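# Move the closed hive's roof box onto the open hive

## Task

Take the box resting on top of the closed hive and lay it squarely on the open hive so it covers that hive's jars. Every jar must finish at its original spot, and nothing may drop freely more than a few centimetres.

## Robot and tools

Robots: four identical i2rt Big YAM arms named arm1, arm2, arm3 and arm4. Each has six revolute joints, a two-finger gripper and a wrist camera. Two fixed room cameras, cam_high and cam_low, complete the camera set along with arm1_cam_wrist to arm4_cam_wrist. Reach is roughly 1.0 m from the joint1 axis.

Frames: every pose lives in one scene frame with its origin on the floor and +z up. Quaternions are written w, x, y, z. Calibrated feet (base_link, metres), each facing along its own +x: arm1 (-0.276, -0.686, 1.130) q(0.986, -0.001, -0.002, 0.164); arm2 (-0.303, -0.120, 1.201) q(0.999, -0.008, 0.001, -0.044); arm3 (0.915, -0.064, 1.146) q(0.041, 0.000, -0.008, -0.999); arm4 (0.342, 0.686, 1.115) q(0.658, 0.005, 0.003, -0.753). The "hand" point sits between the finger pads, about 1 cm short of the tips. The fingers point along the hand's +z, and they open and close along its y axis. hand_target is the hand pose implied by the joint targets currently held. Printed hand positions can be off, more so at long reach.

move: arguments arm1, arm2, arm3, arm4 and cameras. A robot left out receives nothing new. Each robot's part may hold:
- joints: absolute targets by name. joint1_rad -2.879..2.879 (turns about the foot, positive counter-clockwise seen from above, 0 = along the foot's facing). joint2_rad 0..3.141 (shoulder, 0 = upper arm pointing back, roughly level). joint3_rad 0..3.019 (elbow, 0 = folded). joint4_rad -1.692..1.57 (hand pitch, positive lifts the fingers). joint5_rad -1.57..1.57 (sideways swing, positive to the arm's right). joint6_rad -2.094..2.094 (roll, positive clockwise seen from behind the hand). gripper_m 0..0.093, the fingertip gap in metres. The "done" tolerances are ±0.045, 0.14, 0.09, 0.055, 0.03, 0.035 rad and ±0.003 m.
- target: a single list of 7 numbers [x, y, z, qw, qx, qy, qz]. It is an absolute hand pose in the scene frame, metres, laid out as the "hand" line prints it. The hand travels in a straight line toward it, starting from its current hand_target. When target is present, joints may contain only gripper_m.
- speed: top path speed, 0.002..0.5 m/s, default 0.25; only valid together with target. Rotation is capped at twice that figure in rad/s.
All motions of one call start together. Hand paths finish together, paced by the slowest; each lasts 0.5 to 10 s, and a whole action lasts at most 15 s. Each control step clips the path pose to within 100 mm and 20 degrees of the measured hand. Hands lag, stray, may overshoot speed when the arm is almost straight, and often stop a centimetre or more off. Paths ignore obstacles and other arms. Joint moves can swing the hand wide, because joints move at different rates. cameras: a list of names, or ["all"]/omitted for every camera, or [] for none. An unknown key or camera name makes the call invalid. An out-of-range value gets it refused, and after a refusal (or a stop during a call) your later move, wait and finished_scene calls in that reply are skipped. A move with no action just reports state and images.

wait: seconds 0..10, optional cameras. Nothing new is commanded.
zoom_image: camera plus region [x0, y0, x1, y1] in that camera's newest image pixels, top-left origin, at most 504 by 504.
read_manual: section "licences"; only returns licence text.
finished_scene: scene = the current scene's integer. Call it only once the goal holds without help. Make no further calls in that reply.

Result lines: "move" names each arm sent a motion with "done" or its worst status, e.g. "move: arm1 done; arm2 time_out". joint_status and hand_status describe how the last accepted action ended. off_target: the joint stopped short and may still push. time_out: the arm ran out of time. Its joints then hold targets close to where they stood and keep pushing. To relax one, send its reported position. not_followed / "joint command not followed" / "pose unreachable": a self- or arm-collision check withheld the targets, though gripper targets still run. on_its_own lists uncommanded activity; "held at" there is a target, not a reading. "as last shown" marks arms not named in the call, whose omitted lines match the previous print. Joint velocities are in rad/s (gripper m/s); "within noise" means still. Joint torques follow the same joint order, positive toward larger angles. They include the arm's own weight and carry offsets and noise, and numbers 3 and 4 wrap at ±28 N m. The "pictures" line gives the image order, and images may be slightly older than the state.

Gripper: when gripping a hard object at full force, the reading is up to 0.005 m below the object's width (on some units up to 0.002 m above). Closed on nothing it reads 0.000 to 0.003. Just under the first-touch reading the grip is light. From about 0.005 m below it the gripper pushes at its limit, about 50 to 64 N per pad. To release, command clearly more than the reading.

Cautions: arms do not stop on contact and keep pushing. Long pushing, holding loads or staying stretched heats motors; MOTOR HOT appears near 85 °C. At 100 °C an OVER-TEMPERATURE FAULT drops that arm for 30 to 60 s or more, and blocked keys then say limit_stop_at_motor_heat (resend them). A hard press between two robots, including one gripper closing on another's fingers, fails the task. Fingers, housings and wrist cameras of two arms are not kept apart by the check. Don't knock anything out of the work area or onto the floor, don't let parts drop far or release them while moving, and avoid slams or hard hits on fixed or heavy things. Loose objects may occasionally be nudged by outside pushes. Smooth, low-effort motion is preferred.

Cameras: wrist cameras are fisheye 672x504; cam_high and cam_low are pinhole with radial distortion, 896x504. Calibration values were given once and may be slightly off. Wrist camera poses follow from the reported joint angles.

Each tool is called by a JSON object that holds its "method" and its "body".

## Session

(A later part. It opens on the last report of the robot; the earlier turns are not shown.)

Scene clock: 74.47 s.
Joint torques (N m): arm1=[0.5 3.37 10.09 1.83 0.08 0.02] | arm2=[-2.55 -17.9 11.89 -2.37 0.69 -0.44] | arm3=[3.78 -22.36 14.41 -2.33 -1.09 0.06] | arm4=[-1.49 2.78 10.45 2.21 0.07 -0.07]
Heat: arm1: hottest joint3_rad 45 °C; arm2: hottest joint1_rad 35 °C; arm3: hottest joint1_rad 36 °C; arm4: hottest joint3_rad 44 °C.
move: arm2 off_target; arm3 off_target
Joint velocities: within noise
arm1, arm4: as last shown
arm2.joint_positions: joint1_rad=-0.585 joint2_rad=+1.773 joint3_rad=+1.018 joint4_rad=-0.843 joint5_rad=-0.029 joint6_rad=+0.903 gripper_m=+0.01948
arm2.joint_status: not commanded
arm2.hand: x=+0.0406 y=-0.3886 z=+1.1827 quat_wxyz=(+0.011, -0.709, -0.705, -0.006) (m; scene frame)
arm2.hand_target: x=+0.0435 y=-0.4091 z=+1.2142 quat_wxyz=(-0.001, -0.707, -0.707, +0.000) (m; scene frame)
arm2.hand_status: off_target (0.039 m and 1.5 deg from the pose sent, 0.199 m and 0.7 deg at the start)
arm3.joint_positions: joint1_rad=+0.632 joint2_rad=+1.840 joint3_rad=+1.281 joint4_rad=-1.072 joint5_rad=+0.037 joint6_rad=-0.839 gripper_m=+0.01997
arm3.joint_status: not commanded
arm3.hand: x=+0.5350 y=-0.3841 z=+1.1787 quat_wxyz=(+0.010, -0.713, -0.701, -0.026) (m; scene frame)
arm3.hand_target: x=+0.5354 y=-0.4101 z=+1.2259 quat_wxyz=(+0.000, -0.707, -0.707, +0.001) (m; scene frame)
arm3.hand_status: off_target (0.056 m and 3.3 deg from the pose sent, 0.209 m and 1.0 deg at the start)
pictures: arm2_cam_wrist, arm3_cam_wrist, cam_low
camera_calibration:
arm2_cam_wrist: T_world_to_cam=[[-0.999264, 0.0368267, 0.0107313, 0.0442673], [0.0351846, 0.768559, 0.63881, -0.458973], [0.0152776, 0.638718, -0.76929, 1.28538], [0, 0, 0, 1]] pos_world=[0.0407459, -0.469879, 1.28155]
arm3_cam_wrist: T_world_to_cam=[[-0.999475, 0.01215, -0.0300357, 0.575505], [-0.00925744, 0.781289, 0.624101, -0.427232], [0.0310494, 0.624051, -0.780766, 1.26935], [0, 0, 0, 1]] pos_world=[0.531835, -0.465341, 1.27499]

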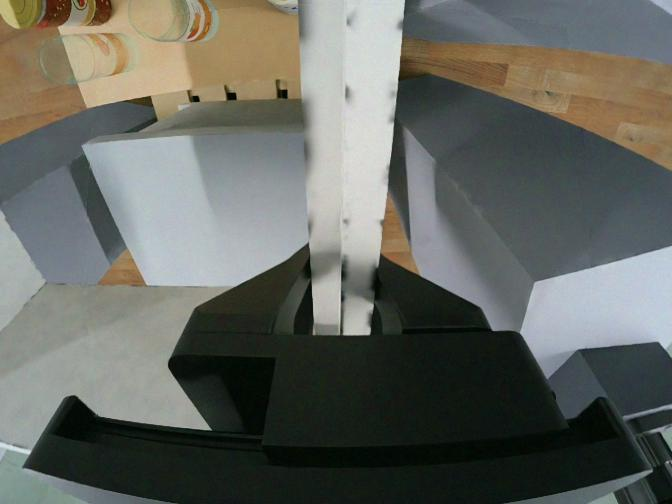

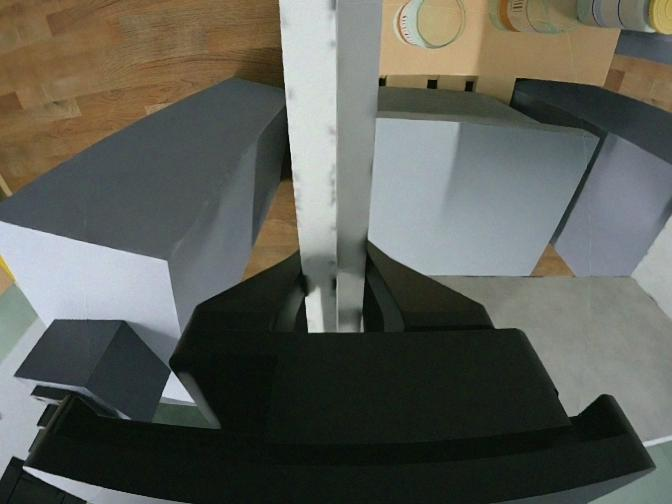

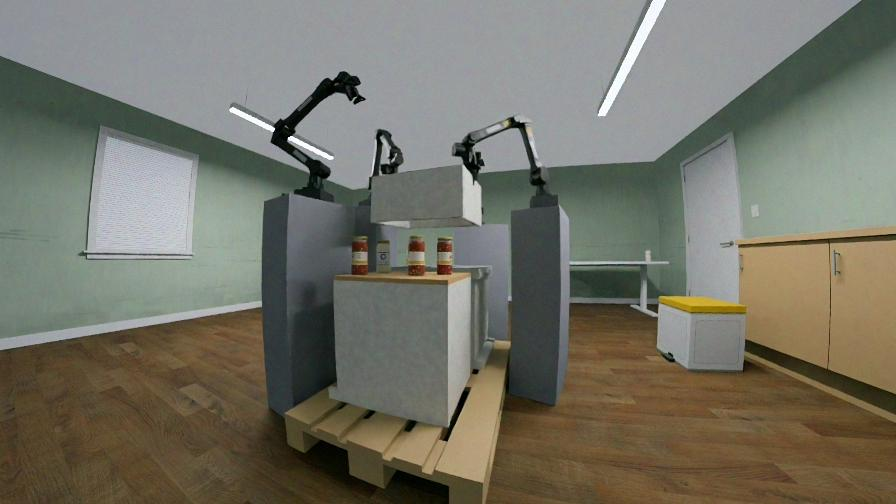

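{"method": "move", "body": {"arm2": {"target":[0.046,-0.60,1.228,0.0085,0.7071,0.7071,-0.0085],"speed":0.09}, "arm3": {"target":[0.535,-0.605,1.25,0.005,0.7071,0.7071,-0.03],"speed":0.09}, "cameras": ["cam_low","arm2_cam_wrist","arm3_cam_wrist"]}}

Scene clock: 80.60 s.
Joint torques (N m): arm1=[0.5 3.37 10.06 1.84 0.08 0.02] | arm2=[-2.08 -25.17 14.78 -2.09 0.95 -0.46] | arm3=[3.66 -30.68 17.78 -1.81 -1.14 -0.01] | arm4=[-1.03 2.78 10.4 2.19 0.06 -0.05]
Heat: arm1: hottest joint3_rad 45 °C; arm2: hottest joint1_rad 35 °C; arm3: hottest joint1_rad 36 °C; arm4: hottest joint3_rad 44 °C.
move: arm2 off_target; arm3 off_target
Joint velocities: within noise
arm1.joint_positions: joint1_rad=-0.101 joint2_rad=+0.597 joint3_rad=+1.316 joint4_rad=-1.146 joint5_rad=+0.204 joint6_rad=-0.336 gripper_m=+0.09396
arm1.joint_status: not commanded
arm1.hand: x=-0.0198 y=-0.6619 z=+1.6805 quat_wxyz=(-0.534, +0.180, -0.818, +0.115) (m; scene frame)
arm1.hand_target: x=-0.0229 y=-0.6626 z=+1.6934 quat_wxyz=(-0.546, +0.177, -0.811, +0.115) (m; scene frame)
arm1.hand_status: not commanded
arm2.joint_positions: joint1_rad=-0.829 joint2_rad=+2.074 joint3_rad=+1.467 joint4_rad=-1.024 joint5_rad=-0.017 joint6_rad=+0.664 gripper_m=+0.01947
arm2.joint_status: not commanded
arm2.hand: x=+0.0414 y=-0.5659 z=+1.1717 quat_wxyz=(+0.024, -0.711, -0.703, -0.005) (m; scene frame)
arm2.hand_target: x=+0.0441 y=-0.5973 z=+1.2274 quat_wxyz=(-0.010, -0.708, -0.707, +0.010) (m; scene frame)
arm2.hand_status: off_target (0.066 m and 4.1 deg from the pose sent, 0.216 m and 2.8 deg at the start)
arm3.joint_positions: joint1_rad=+0.851 joint2_rad=+2.169 joint3_rad=+1.776 joint4_rad=-1.253 joint5_rad=+0.036 joint6_rad=-0.618 gripper_m=+0.01997
arm3.joint_status: not commanded
arm3.hand: x=+0.5376 y=-0.5626 z=+1.1655 quat_wxyz=(+0.017, -0.713, -0.700, -0.029) (m; scene frame)
arm3.hand_target: x=+0.5388 y=-0.5989 z=+1.2490 quat_wxyz=(-0.006, -0.706, -0.707, +0.031) (m; scene frame)
arm3.hand_status: off_target (0.095 m and 7.3 deg from the pose sent, 0.232 m and 6.7 deg at the start; pose on its path clipped on 3 of 91 steps)
arm4.joint_positions: joint1_rad=+0.455 joint2_rad=+0.590 joint3_rad=+1.318 joint4_rad=-1.342 joint5_rad=+0.195 joint6_rad=+0.414 gripper_m=+0.09396
arm4.joint_status: not commanded
arm4.hand: x=+0.3805 y=+0.4520 z=+1.6238 quat_wxyz=(-0.381, -0.686, -0.563, +0.261) (m; scene frame)
arm4.hand_target: x=+0.3798 y=+0.4540 z=+1.6349 quat_wxyz=(-0.392, -0.682, -0.558, +0.265) (m; scene frame)
arm4.hand_status: not commanded
pictures: arm2_cam_wrist, arm3_cam_wrist, cam_low
camera_calibration:
arm2_cam_wrist: T_world_to_cam=[[-0.998671, 0.0411462, 0.0310436, 0.0303058], [0.0514374, 0.757001, 0.651386, -0.337666], [0.00330199, 0.652117, -0.758112, 1.38529], [0, 0, 0, 1]] pos_world=[0.04306, -0.649002, 1.26921]
arm3_cam_wrist: T_world_to_cam=[[-0.999587, 0.0143447, -0.0248928, 0.575154], [-0.00476852, 0.771581, 0.636113, -0.301459], [0.0283316, 0.635969, -0.771194, 1.36737], [0, 0, 0, 1]] pos_world=[0.534739, -0.645254, 1.26059]

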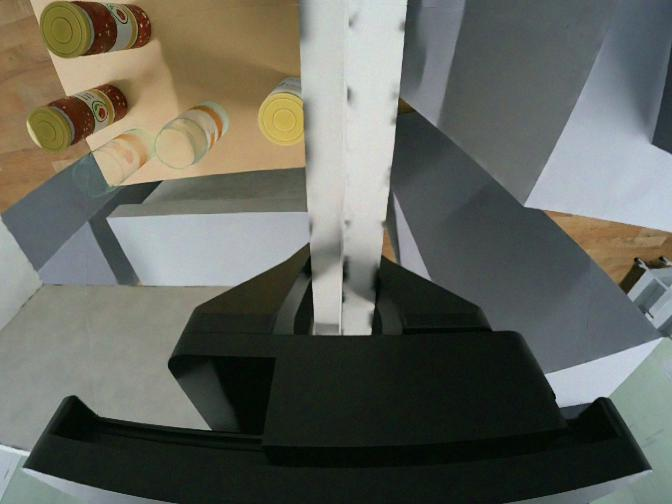

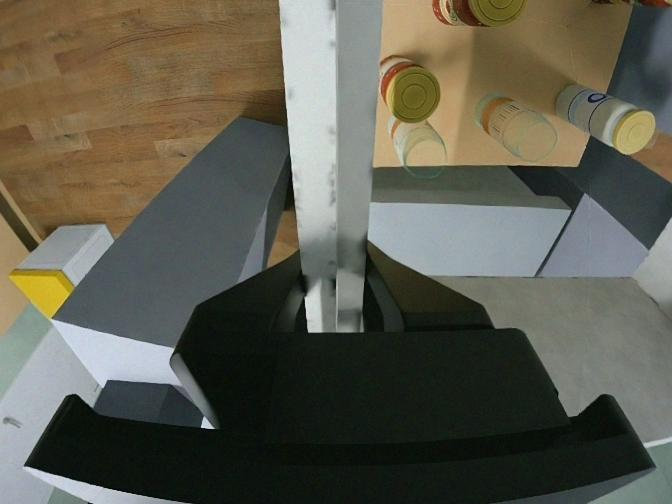

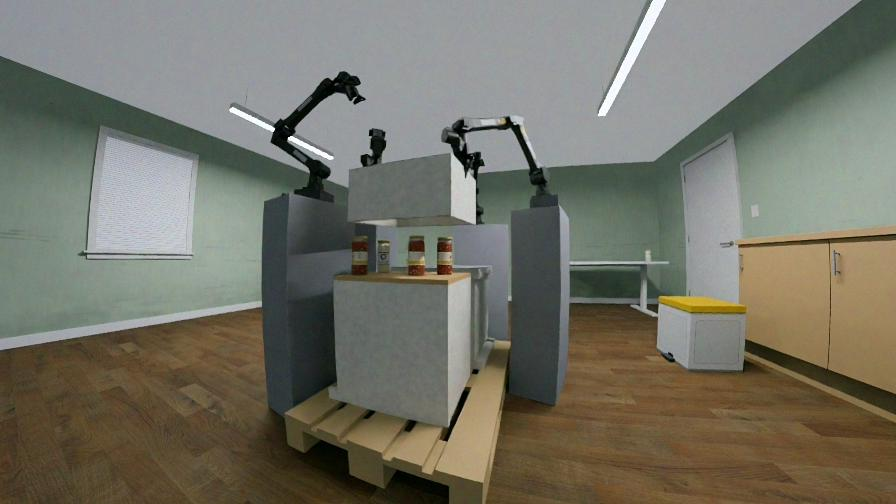

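{"method": "move", "body": {"arm2": {"target":[0.046,-0.652,1.228,0.032,0.7065,0.7065,-0.0106],"speed":0.06}, "arm3": {"target":[0.535,-0.665,1.26,0.0177,0.706,0.706,-0.046],"speed":0.06}, "cameras": ["cam_low","arm2_cam_wrist","arm3_cam_wrist","cam_high"]}}

Scene clock: 84.37 s.
Joint torques (N m): arm1=[0.5 3.31 10.06 1.84 0.08 0.01] | arm2=[-2.32 -27.63 15.95 -1.7 0.55 -0.47] | arm3=[4.19 -31.97 18.25 -1.2 -1.26 0.05] | arm4=[-1.08 3.31 10.56 2.14 0.1 -0.05]
Heat: arm1: hottest joint3_rad 45 °C; arm2: hottest joint3_rad 37 °C; arm3: hottest joint3_rad 37 °C; arm4: hottest joint3_rad 45 °C.
move: arm2 off_target; arm3 off_target
Joint velocities: within noise
arm1, arm4: as last shown
arm2.joint_positions: joint1_rad=-0.874 joint2_rad=+2.157 joint3_rad=+1.572 joint4_rad=-1.032 joint5_rad=-0.012 joint6_rad=+0.617 gripper_m=+0.01948
arm2.joint_status: not commanded
arm2.hand: x=+0.0385 y=-0.6078 z=+1.1579 quat_wxyz=(+0.017, -0.710, -0.704, -0.003) (m; scene frame)
arm2.hand_target: x=+0.0431 y=-0.6476 z=+1.2280 quat_wxyz=(-0.033, -0.707, -0.706, +0.013) (m; scene frame)
arm2.hand_status: off_target (0.083 m and 5.9 deg from the pose sent, 0.103 m and 6.7 deg at the start)
arm3.joint_positions: joint1_rad=+0.880 joint2_rad=+2.263 joint3_rad=+1.896 joint4_rad=-1.255 joint5_rad=+0.020 joint6_rad=-0.590 gripper_m=+0.01997
arm3.joint_status: not commanded
arm3.hand: x=+0.5345 y=-0.6031 z=+1.1488 quat_wxyz=(+0.008, -0.713, -0.701, -0.018) (m; scene frame)
arm3.hand_target: x=+0.5392 y=-0.6449 z=+1.2358 quat_wxyz=(-0.019, -0.705, -0.707, +0.047) (m; scene frame)
arm3.hand_status: off_target (0.127 m and 8.0 deg from the pose sent, 0.139 m and 9.6 deg at the start; pose on its path clipped on 46 of 54 steps)
pictures: arm2_cam_wrist, arm3_cam_wrist, cam_high, cam_low
camera_calibration:
arm2_cam_wrist: T_world_to_cam=[[-0.998953, 0.0388846, 0.0241177, 0.0362308], [0.0452887, 0.765046, 0.642381, -0.281286], [0.00652763, 0.642801, -0.766006, 1.40537], [0, 0, 0, 1]] pos_world=[0.0397582, -0.689586, 1.25634]
arm3_cam_wrist: T_world_to_cam=[[-0.999668, 0.0136015, -0.0218804, 0.568325], [-0.00267853, 0.78981, 0.613346, -0.223519], [0.0256238, 0.613201, -0.789511, 1.38917], [0, 0, 0, 1]] pos_world=[0.531942, -0.683031, 1.24629]

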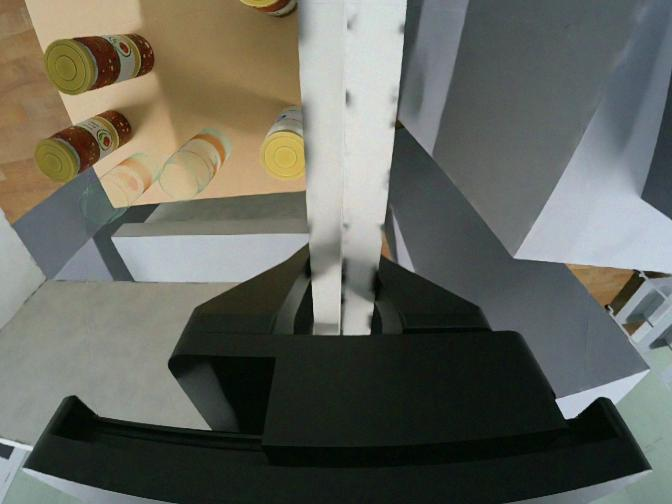

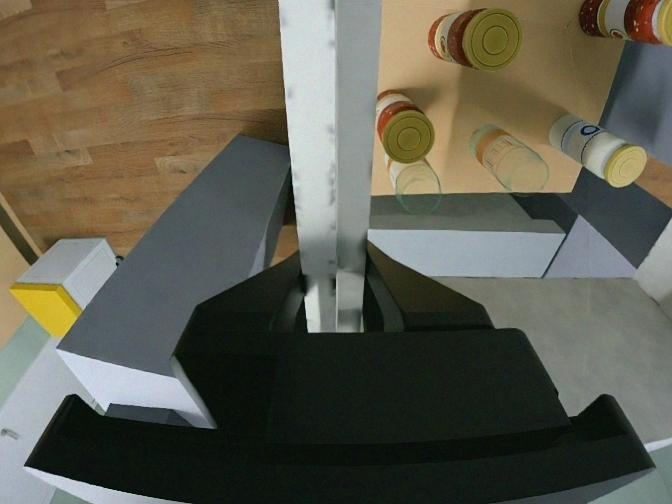

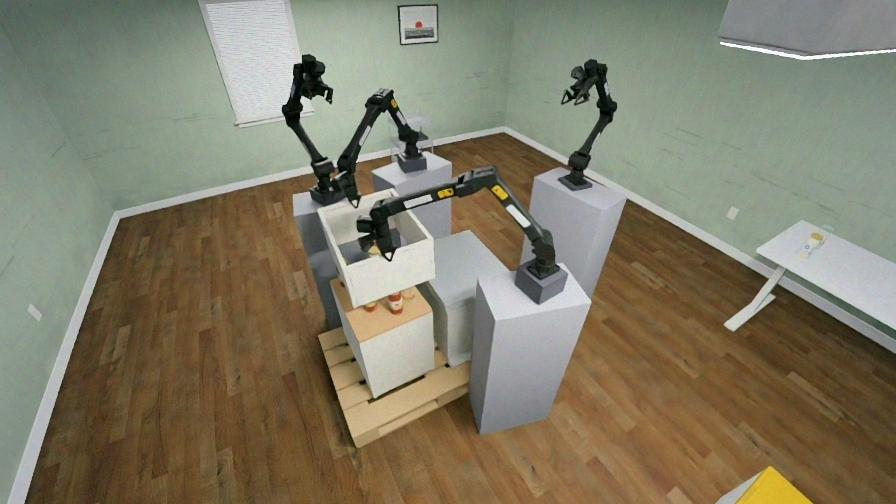

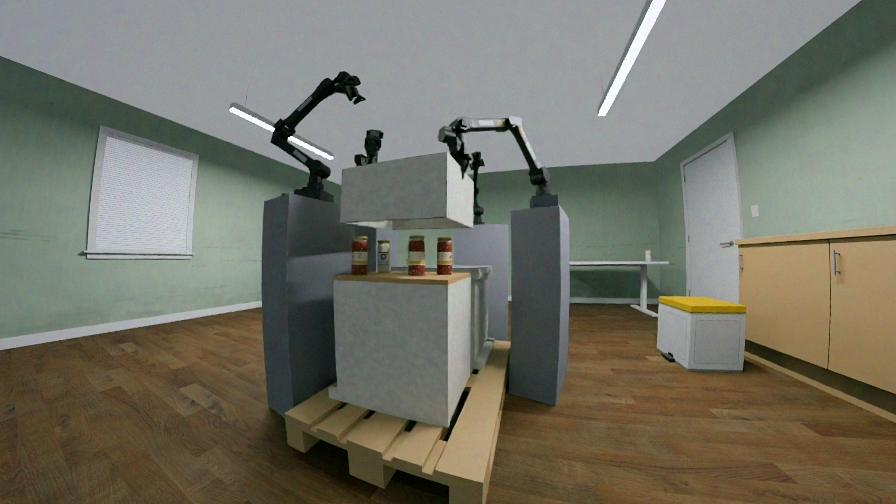

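{"method": "zoom_image", "body": {"camera": "arm2_cam_wrist", "region": [0, 100, 320, 340]}}

{"method": "zoom_image", "body": {"camera": "arm3_cam_wrist", "region": [352, 100, 672, 340]}}

Scaled by 1.575 from the camera's 672x504 image, which has a finer 960x720 frame.

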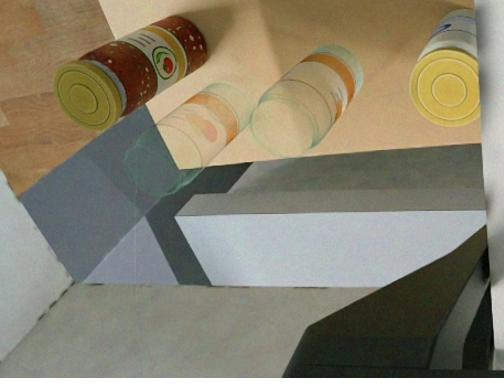

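Scaled by 1.575 from the camera's 672x504 image, which has a finer 960x720 frame.

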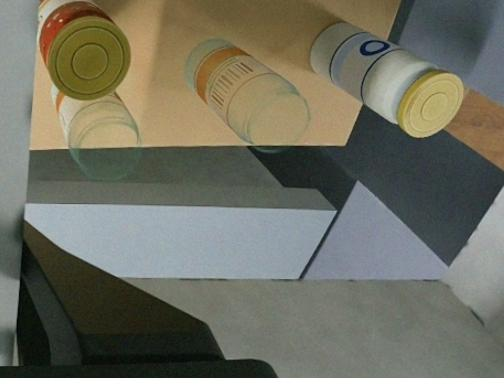

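{"method": "move", "body": {"arm4": {"target":[0.30,0.15,1.35,0.561,0.4305,0.4305,-0.561],"speed":0.25}, "cameras": ["arm4_cam_wrist"]}}

{"method": "move", "body": {"arm4": {"target":[0.28,-0.12,0.98,0.561,0.4305,0.4305,-0.561],"speed":0.2}, "cameras": ["arm4_cam_wrist","cam_low"]}}

Scene clock: 112.43 s.
Joint torques (N m): arm1=[0.56 3.37 10.06 1.84 0.08 0.02] | arm2=[-2.55 -27.63 16.03 -1.61 0.55 -0.47] | arm3=[4.19 -32.03 18.07 -1.17 -1.26 0.05] | arm4=[-1.55 -8.82 8.66 2.71 -0.12 -0.05]
Heat: arm1: hottest joint3_rad 47 °C; arm2: hottest joint3_rad 45 °C; arm3: hottest joint3_rad 48 °C; arm4: hottest joint3_rad 46 °C.
move: arm4 off_target
Joint velocities: within noise
arm1: as last shown
arm2.joint_positions: joint1_rad=-0.874 joint2_rad=+2.157 joint3_rad=+1.572 joint4_rad=-1.033 joint5_rad=-0.012 joint6_rad=+0.617 gripper_m=+0.01948
arm2.joint_status: not commanded
arm2.hand: x=+0.0382 y=-0.6078 z=+1.1579 quat_wxyz=(+0.018, -0.710, -0.704, -0.003) (m; scene frame)
arm2.hand_target: x=+0.0430 y=-0.6476 z=+1.2280 quat_wxyz=(-0.033, -0.707, -0.706, +0.013) (m; scene frame)
arm2.hand_status: not commanded
arm3.joint_positions: joint1_rad=+0.880 joint2_rad=+2.263 joint3_rad=+1.897 joint4_rad=-1.255 joint5_rad=+0.020 joint6_rad=-0.590 gripper_m=+0.01997
arm3.joint_status: not commanded
arm3.hand: x=+0.5344 y=-0.6033 z=+1.1489 quat_wxyz=(+0.008, -0.713, -0.700, -0.018) (m; scene frame)
arm3.hand_target: x=+0.5392 y=-0.6449 z=+1.2359 quat_wxyz=(-0.019, -0.705, -0.707, +0.047) (m; scene frame)
arm3.hand_status: not commanded
arm4.joint_positions: joint1_rad=+0.032 joint2_rad=+1.600 joint3_rad=+0.533 joint4_rad=+1.309 joint5_rad=-0.105 joint6_rad=+0.032 gripper_m=+0.09396
arm4.joint_status: not commanded
arm4.hand: x=+0.3059 y=+0.1594 z=+1.3413 quat_wxyz=(-0.558, -0.440, -0.439, +0.550) (m; scene frame)
arm4.hand_target: x=+0.3000 y=+0.1505 z=+1.3500 quat_wxyz=(-0.561, -0.431, -0.431, +0.561) (m; scene frame)
arm4.hand_status: off_target (0.014 m and 1.9 deg from the pose sent, 0.416 m and 52.3 deg at the start)
pictures: arm4_cam_wrist
camera_calibration:
arm4_cam_wrist: T_world_to_cam=[[-0.999944, -0.0104677, 0.0018461, 0.304156], [-0.00560535, 0.371739, -0.928321, 1.19302], [0.00903112, -0.928278, -0.371776, 0.768725], [0, 0, 0, 1]] pos_world=[0.303883, 0.273281, 1.39274]

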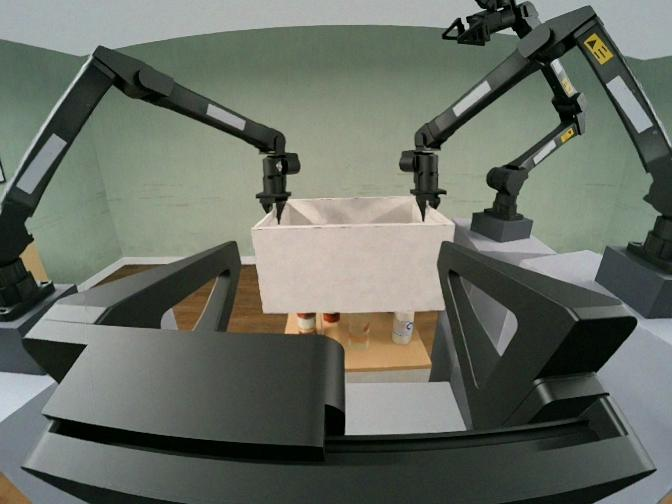

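Scene clock: 115.73 s.
Joint torques (N m): arm1=[0.5 3.37 10.06 1.84 0.08 0.02] | arm2=[-2.43 -27.16 16.02 -1.63 0.54 -0.46] | arm3=[4.25 -31.97 18.07 -1.2 -1.26 0.05] | arm4=[-0.56 -22.01 7.64 1.47 0.11 -0.06]
Heat: arm1: hottest joint3_rad 47 °C; arm2: hottest joint3_rad 46 °C; arm3: hottest joint3_rad 49 °C; arm4: hottest joint3_rad 45 °C.
move: arm4 done
Joint velocities: within noise
arm1, arm2, arm3: as last shown
arm4.joint_positions: joint1_rad=+0.032 joint2_rad=+2.887 joint3_rad=+1.757 joint4_rad=+1.406 joint5_rad=-0.097 joint6_rad=+0.030 gripper_m=+0.09396
arm4.joint_status: not commanded
arm4.hand: x=+0.2773 y=-0.1166 z=+0.9888 quat_wxyz=(-0.563, -0.431, -0.428, +0.560) (m; scene frame)
arm4.hand_target: x=+0.2801 y=-0.1196 z=+0.9803 quat_wxyz=(-0.561, -0.431, -0.431, +0.561) (m; scene frame)
arm4.hand_status: done (0.010 m and 0.4 deg from the pose sent, 0.457 m and 1.9 deg at the start; a joint's target at an end of its range on 25 of 99 steps)
pictures: arm4_cam_wrist, cam_low
camera_calibration:
arm4_cam_wrist: T_world_to_cam=[[-0.999986, -0.00219565, 0.0048253, 0.271372], [-0.00528402, 0.33926, -0.940678, 0.976502], [0.00042837, -0.94069, -0.339267, 0.350469], [0, 0, 0, 1]] pos_world=[0.276378, -0.00100979, 1.03617]

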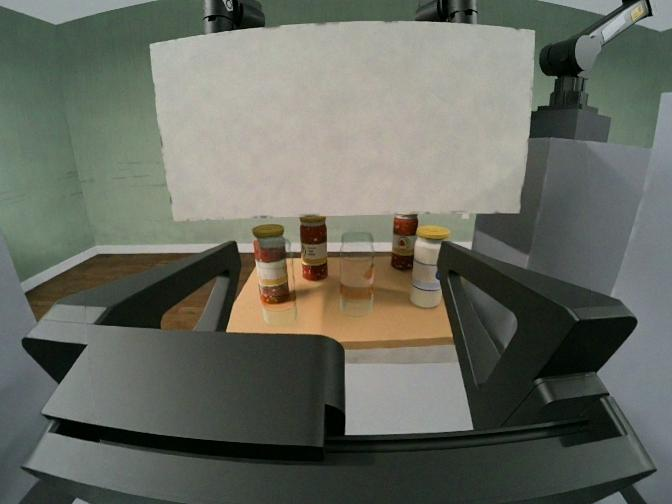

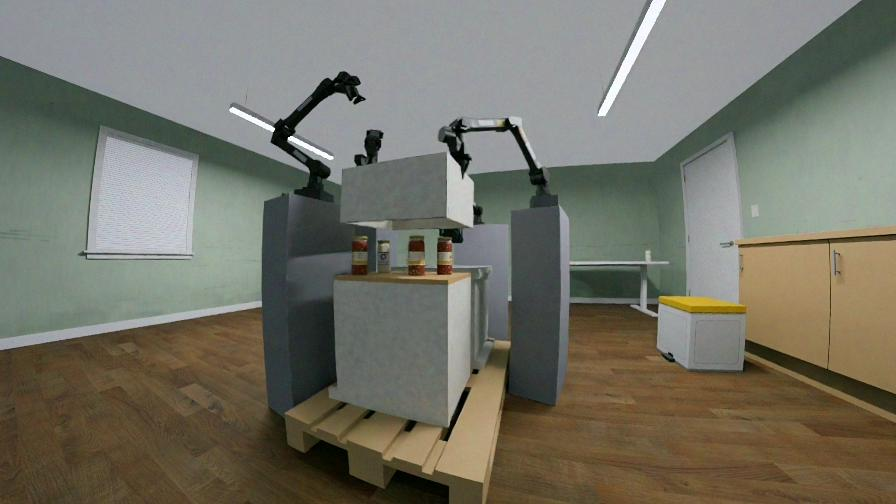

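{"method": "move", "body": {"arm4": {"joints":{"gripper_m":0.0}}, "cameras": ["arm4_cam_wrist"]}}

{"method": "zoom_image", "body": {"camera": "arm4_cam_wrist", "region": [130, 180, 340, 380]}}

{"method": "zoom_image", "body": {"camera": "arm4_cam_wrist", "region": [340, 180, 550, 380]}}

Scene clock: 121.13 s.
Joint torques (N m): arm1=[0.5 3.37 10.07 1.84 0.08 0.01] | arm2=[-2.2 -27.28 16.13 -1.62 0.54 -0.48] | arm3=[4.25 -32.03 18.07 -1.18 -1.26 0.06] | arm4=[-0.56 -21.83 7.8 1.66 0.1 -0.14]
Heat: arm1: hottest joint3_rad 47 °C; arm2: hottest joint3_rad 47 °C; arm3: hottest joint3_rad 50 °C; arm4: hottest joint3_rad 45 °C.
move: arm4 done
Joint velocities: within noise
arm1, arm2, arm3: as last shown
arm4.joint_positions: joint1_rad=+0.032 joint2_rad=+2.887 joint3_rad=+1.757 joint4_rad=+1.406 joint5_rad=-0.097 joint6_rad=+0.030 gripper_m=+0.00040
arm4.joint_status: all done
arm4.hand: x=+0.2772 y=-0.1166 z=+0.9887 quat_wxyz=(-0.563, -0.431, -0.428, +0.560) (m; scene frame)
arm4.hand_target: x=+0.2801 y=-0.1196 z=+0.9803 quat_wxyz=(-0.561, -0.431, -0.431, +0.561) (m; scene frame)
arm4.hand_status: not commanded
pictures: arm4_cam_wrist
camera_calibration:
arm4_cam_wrist: T_world_to_cam=[[-0.999986, -0.00172891, 0.00499928, 0.271192], [-0.00528931, 0.339648, -0.940538, 0.976359], [-0.0000718905, -0.940551, -0.339653, 0.351007], [0, 0, 0, 1]] pos_world=[0.276378, -0.00100966, 1.03617]

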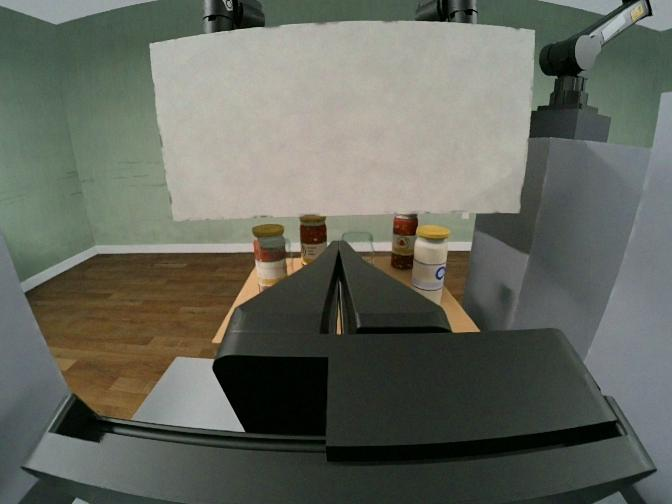

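Scaled by 2.400 from the camera's 672x504 image, which has a finer 960x720 frame.

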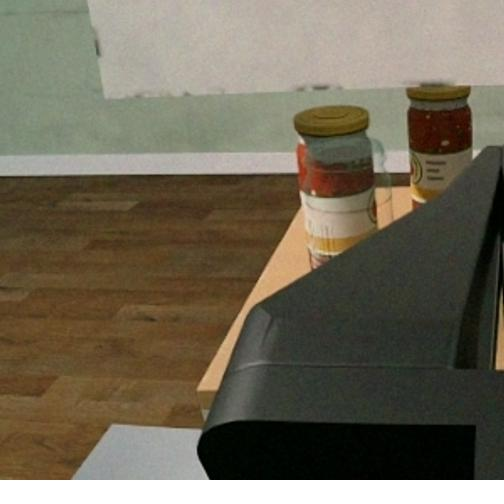

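Scaled by 2.400 from the camera's 672x504 image, which has a finer 960x720 frame.

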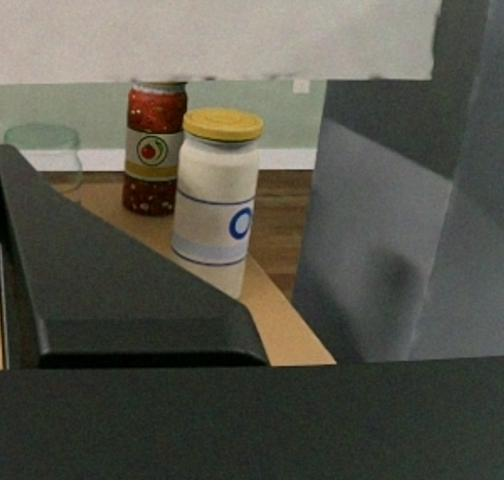

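{"method": "move", "body": {"arm4": {"target":[0.28,-0.12,0.96,0.513,0.4867,0.4867,-0.513],"speed":0.1}, "cameras": ["arm4_cam_wrist"]}}

{"method": "zoom_image", "body": {"camera": "arm4_cam_wrist", "region": [130, 120, 340, 330]}}

{"method": "zoom_image", "body": {"camera": "arm4_cam_wrist", "region": [340, 120, 550, 330]}}

Scene clock: 126.07 s.
Joint torques (N m): arm1=[0.44 3.31 10.09 1.84 0.08 0.01] | arm2=[-2.26 -27.4 16.1 -1.62 0.53 -0.48] | arm3=[4.25 -31.97 18.06 -1.18 -1.26 0.05] | arm4=[-0.32 -24.18 5.18 1.72 -0.1 -0.07]
Heat: arm1: hottest joint3_rad 47 °C; arm2: hottest joint3_rad 48 °C; arm3: hottest joint3_rad 52 °C; arm4: hottest joint3_rad 44 °C.
move: arm4 done
Joint velocities: within noise
arm1, arm2, arm3: as last shown
arm4.joint_positions: joint1_rad=+0.032 joint2_rad=+2.833 joint3_rad=+1.688 joint4_rad=+1.210 joint5_rad=-0.097 joint6_rad=+0.011 gripper_m=+0.00035
arm4.joint_status: not commanded
arm4.hand: x=+0.2772 y=-0.1177 z=+0.9555 quat_wxyz=(-0.515, -0.489, -0.483, +0.512) (m; scene frame)
arm4.hand_target: x=+0.2800 y=-0.1200 z=+0.9600 quat_wxyz=(-0.513, -0.487, -0.487, +0.513) (m; scene frame)
arm4.hand_status: done (0.006 m and 0.6 deg from the pose sent, 0.029 m and 12.2 deg at the start)
pictures: arm4_cam_wrist
camera_calibration:
arm4_cam_wrist: T_world_to_cam=[[-0.999998, 0.0000098605, 0.00188791, 0.274538], [-0.00159781, 0.528237, -0.849095, 0.8793], [-0.00100564, -0.849097, -0.528236, 0.52992], [0, 0, 0, 1]] pos_world=[0.276476, -0.0145277, 1.02601]

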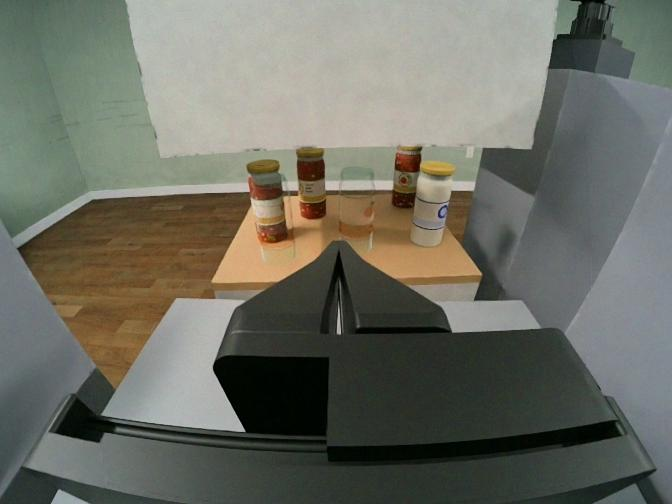

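Scaled by 2.400 from the camera's 672x504 image, which has a finer 960x720 frame.

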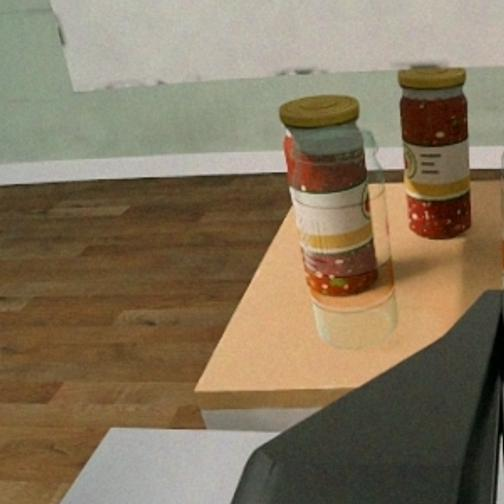

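Scaled by 2.400 from the camera's 672x504 image, which has a finer 960x720 frame.

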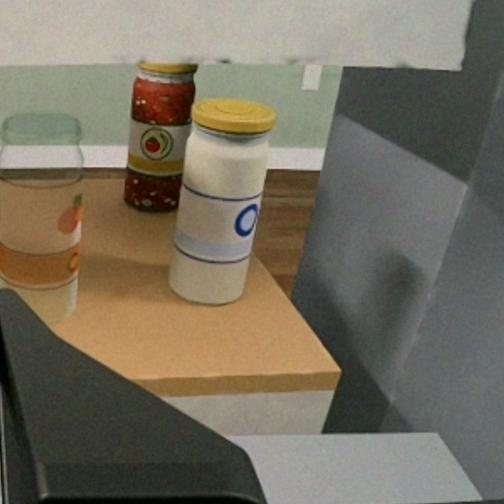

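{"method": "move", "body": {"arm2": {"target":[0.040,-0.688,1.188,0.042,0.7055,0.7055,-0.021],"speed":0.05}, "arm3": {"target":[0.535,-0.690,1.198,0.028,0.7045,0.7045,-0.0566],"speed":0.05}, "cameras": ["arm4_cam_wrist","cam_low"]}}

{"method": "zoom_image", "body": {"camera": "arm4_cam_wrist", "region": [130, 120, 340, 330]}}

{"method": "zoom_image", "body": {"camera": "arm4_cam_wrist", "region": [340, 120, 550, 330]}}

Scene clock: 135.90 s.
Joint torques (N m): arm1=[0.44 3.37 10.07 1.83 0.08 0.02] | arm2=[-3.02 -28.45 15.3 -0.47 0.75 -0.53] | arm3=[4.31 -33.03 16.58 -0.35 -1.64 0.12] | arm4=[-0.67 -24.53 5.27 1.91 -0.09 -0.14]
Heat: arm1: hottest joint3_rad 47 °C; arm2: hottest joint3_rad 50 °C; arm3: hottest joint3_rad 54 °C; arm4: hottest joint3_rad 43 °C.
move: arm2 off_target; arm3 off_target
Joint velocities: within noise
arm1, arm4: as last shown
arm2.joint_positions: joint1_rad=-0.900 joint2_rad=+2.258 joint3_rad=+1.632 joint4_rad=-0.994 joint5_rad=-0.002 joint6_rad=+0.591 gripper_m=+0.01948
arm2.joint_status: not commanded
arm2.hand: x=+0.0336 y=-0.6322 z=+1.1168 quat_wxyz=(+0.020, -0.710, -0.704, +0.001) (m; scene frame)
arm2.hand_target: x=+0.0364 y=-0.6828 z=+1.1889 quat_wxyz=(-0.042, -0.707, -0.705, +0.024) (m; scene frame)
arm2.hand_status: off_target (0.091 m and 7.4 deg from the pose sent, 0.086 m and 7.4 deg at the start)
arm3.joint_positions: joint1_rad=+0.891 joint2_rad=+2.360 joint3_rad=+1.948 joint4_rad=-1.187 joint5_rad=+0.014 joint6_rad=-0.579 gripper_m=+0.01997
arm3.joint_status: not commanded
arm3.hand: x=+0.5297 y=-0.6269 z=+1.1030 quat_wxyz=(+0.003, -0.714, -0.701, -0.007) (m; scene frame)
arm3.hand_target: x=+0.5385 y=-0.6756 z=+1.1864 quat_wxyz=(-0.030, -0.705, -0.707, +0.057) (m; scene frame)
arm3.hand_status: off_target (0.114 m and 8.2 deg from the pose sent, 0.100 m and 9.5 deg at the start; pose on its path clipped on 35 of 56 steps)
arm4.hand: x=+0.2772 y=-0.1177 z=+0.9554 quat_wxyz=(-0.514, -0.489, -0.483, +0.513) (m; scene frame)
pictures: arm4_cam_wrist, cam_low
camera_calibration:
arm4_cam_wrist: T_world_to_cam=[[-0.999997, 0.0000250279, 0.00260873, 0.273798], [-0.00220135, 0.52854, -0.848905, 0.879276], [-0.00140007, -0.848908, -0.528539, 0.530343], [0, 0, 0, 1]] pos_world=[0.276476, -0.0145277, 1.02601]

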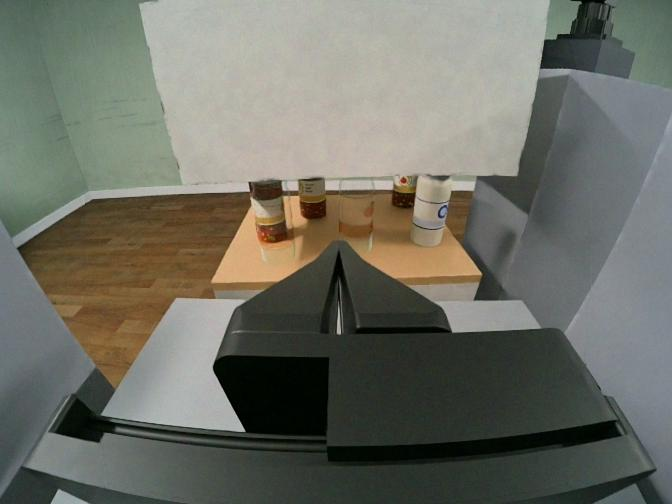

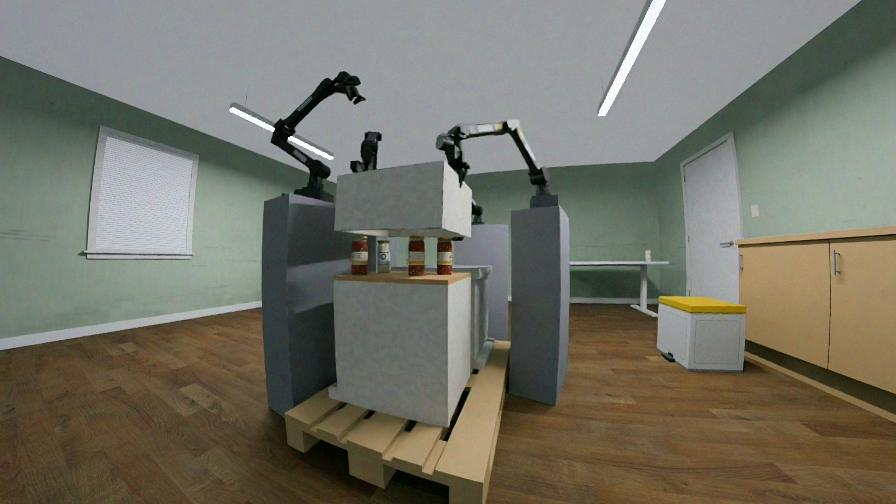

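Scaled by 2.400 from the camera's 672x504 image, which has a finer 960x720 frame.

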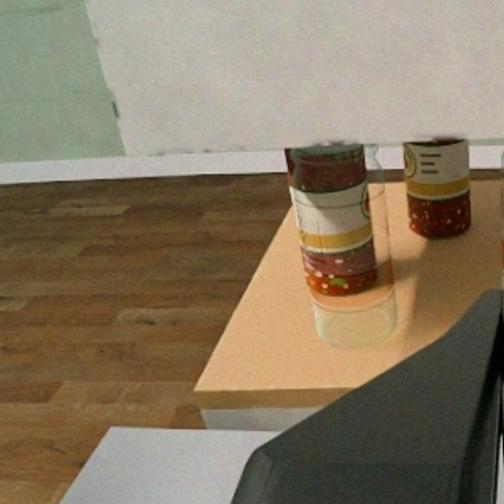

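Scaled by 2.400 from the camera's 672x504 image, which has a finer 960x720 frame.

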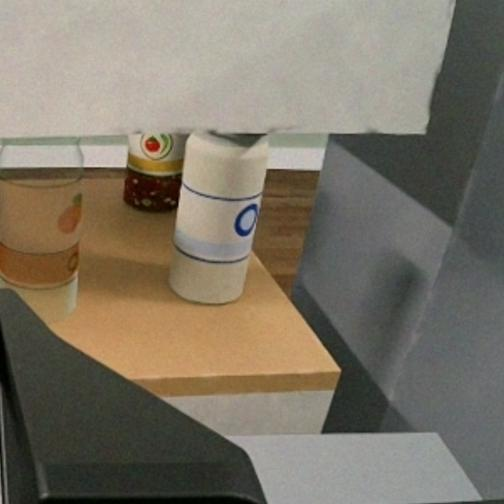

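{"method": "zoom_image", "body": {"camera": "cam_low", "region": [310, 150, 500, 300]}}

{"method": "wait", "body": {"seconds": 0, "cameras": ["cam_high","arm2_cam_wrist","arm3_cam_wrist"]}}

{"method": "zoom_image", "body": {"camera": "cam_high", "region": [300, 170, 480, 350]}}

Scaled by 2.653.

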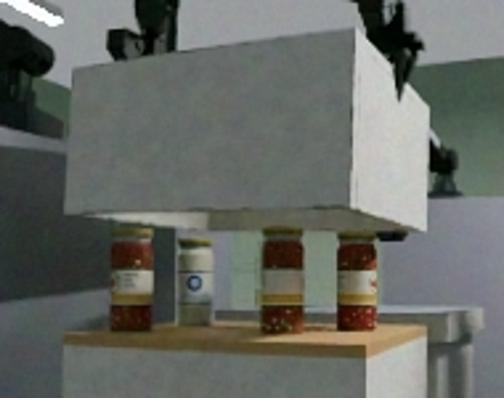

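Scene clock: 141.53 s.
Joint torques (N m): arm1=[0.56 3.37 10.06 1.81 0.08 0.02] | arm2=[-2.78 -28.81 15.32 -0.4 0.77 -0.54] | arm3=[4.72 -32.97 16.61 -0.46 -1.62 0.12] | arm4=[-1.08 -24.12 5.24 1.7 -0.06 -0.08]
Heat: arm1: hottest joint3_rad 48 °C; arm2: hottest joint3_rad 50 °C; arm3: hottest joint3_rad 54 °C; arm4: hottest joint3_rad 43 °C.
Joint velocities: within noise
arm1.joint_positions: joint1_rad=-0.101 joint2_rad=+0.597 joint3_rad=+1.316 joint4_rad=-1.146 joint5_rad=+0.204 joint6_rad=-0.336 gripper_m=+0.09396
arm1.joint_status: not commanded
arm1.hand: x=-0.0198 y=-0.6619 z=+1.6805 quat_wxyz=(-0.534, +0.180, -0.818, +0.115) (m; scene frame)
arm1.hand_target: x=-0.0229 y=-0.6626 z=+1.6934 quat_wxyz=(-0.546, +0.177, -0.811, +0.115) (m; scene frame)
arm1.hand_status: not commanded
arm2.joint_positions: joint1_rad=-0.900 joint2_rad=+2.258 joint3_rad=+1.632 joint4_rad=-0.994 joint5_rad=-0.002 joint6_rad=+0.591 gripper_m=+0.01948
arm2.joint_status: not commanded
arm2.hand: x=+0.0336 y=-0.6322 z=+1.1168 quat_wxyz=(+0.020, -0.710, -0.704, +0.001) (m; scene frame)
arm2.hand_target: x=+0.0364 y=-0.6828 z=+1.1889 quat_wxyz=(-0.042, -0.707, -0.706, +0.024) (m; scene frame)
arm2.hand_status: off_target (0.091 m and 7.4 deg from the pose sent, 0.086 m and 7.4 deg at the start)
arm3.joint_positions: joint1_rad=+0.891 joint2_rad=+2.360 joint3_rad=+1.948 joint4_rad=-1.187 joint5_rad=+0.014 joint6_rad=-0.579 gripper_m=+0.01997
arm3.joint_status: not commanded
arm3.hand: x=+0.5297 y=-0.6269 z=+1.1030 quat_wxyz=(+0.003, -0.714, -0.701, -0.007) (m; scene frame)
arm3.hand_target: x=+0.5385 y=-0.6756 z=+1.1864 quat_wxyz=(-0.030, -0.705, -0.707, +0.057) (m; scene frame)
arm3.hand_status: off_target (0.114 m and 8.2 deg from the pose sent, 0.100 m and 9.5 deg at the start; pose on its path clipped on 35 of 56 steps)
arm4.joint_positions: joint1_rad=+0.032 joint2_rad=+2.833 joint3_rad=+1.688 joint4_rad=+1.210 joint5_rad=-0.097 joint6_rad=+0.011 gripper_m=+0.00035
arm4.joint_status: not commanded
arm4.hand: x=+0.2772 y=-0.1177 z=+0.9554 quat_wxyz=(-0.514, -0.489, -0.483, +0.513) (m; scene frame)
arm4.hand_target: x=+0.2800 y=-0.1200 z=+0.9600 quat_wxyz=(-0.513, -0.487, -0.487, +0.513) (m; scene frame)
arm4.hand_status: not commanded
pictures: arm2_cam_wrist, arm3_cam_wrist, cam_high
camera_calibration:
arm2_cam_wrist: T_world_to_cam=[[-0.998706, 0.0383162, 0.0334303, 0.0225393], [0.0508374, 0.766976, 0.639659, -0.231909], [-0.00113092, 0.640531, -0.767931, 1.3907], [0, 0, 0, 1]] pos_world=[0.0358726, -0.713782, 1.21555]
arm3_cam_wrist: T_world_to_cam=[[-0.999801, 0.0136485, -0.014534, 0.554931], [0.00229765, 0.802979, 0.596003, -0.151876], [0.019805, 0.595851, -0.802851, 1.37449], [0, 0, 0, 1]] pos_world=[0.527948, -0.704613, 1.2021]

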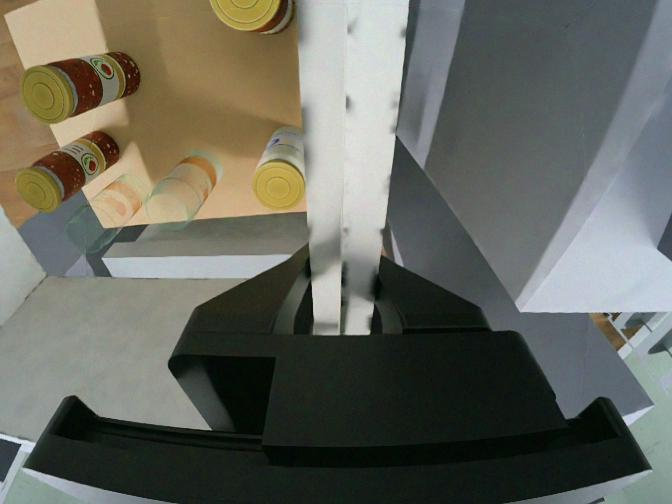

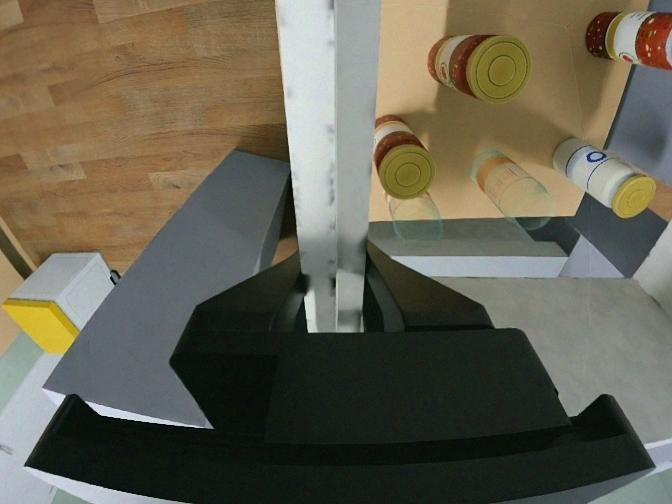

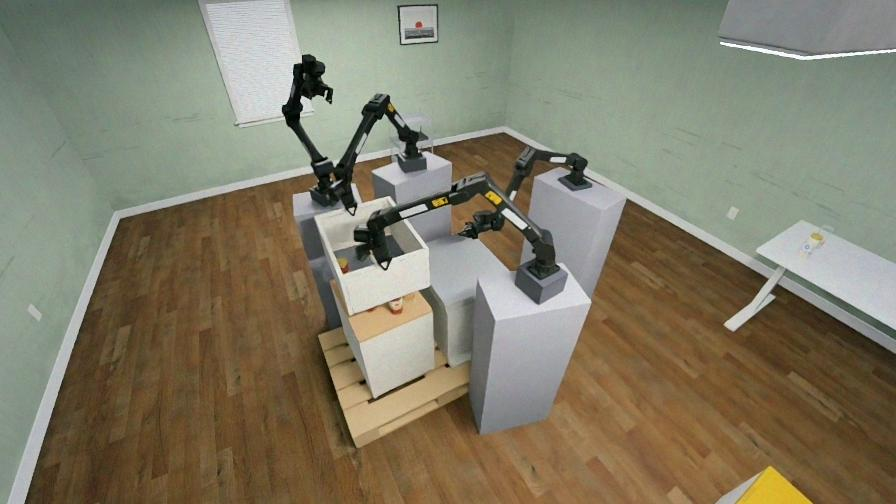

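Scaled by 2.800.

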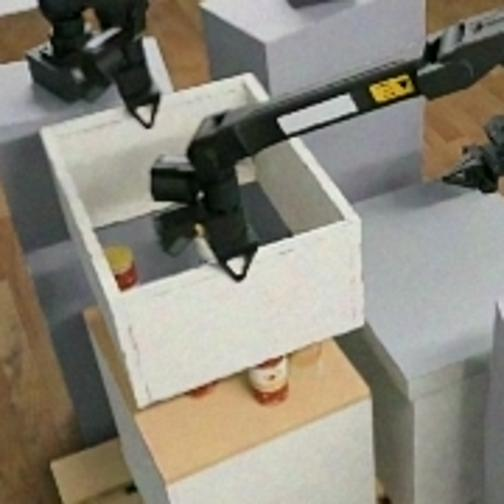

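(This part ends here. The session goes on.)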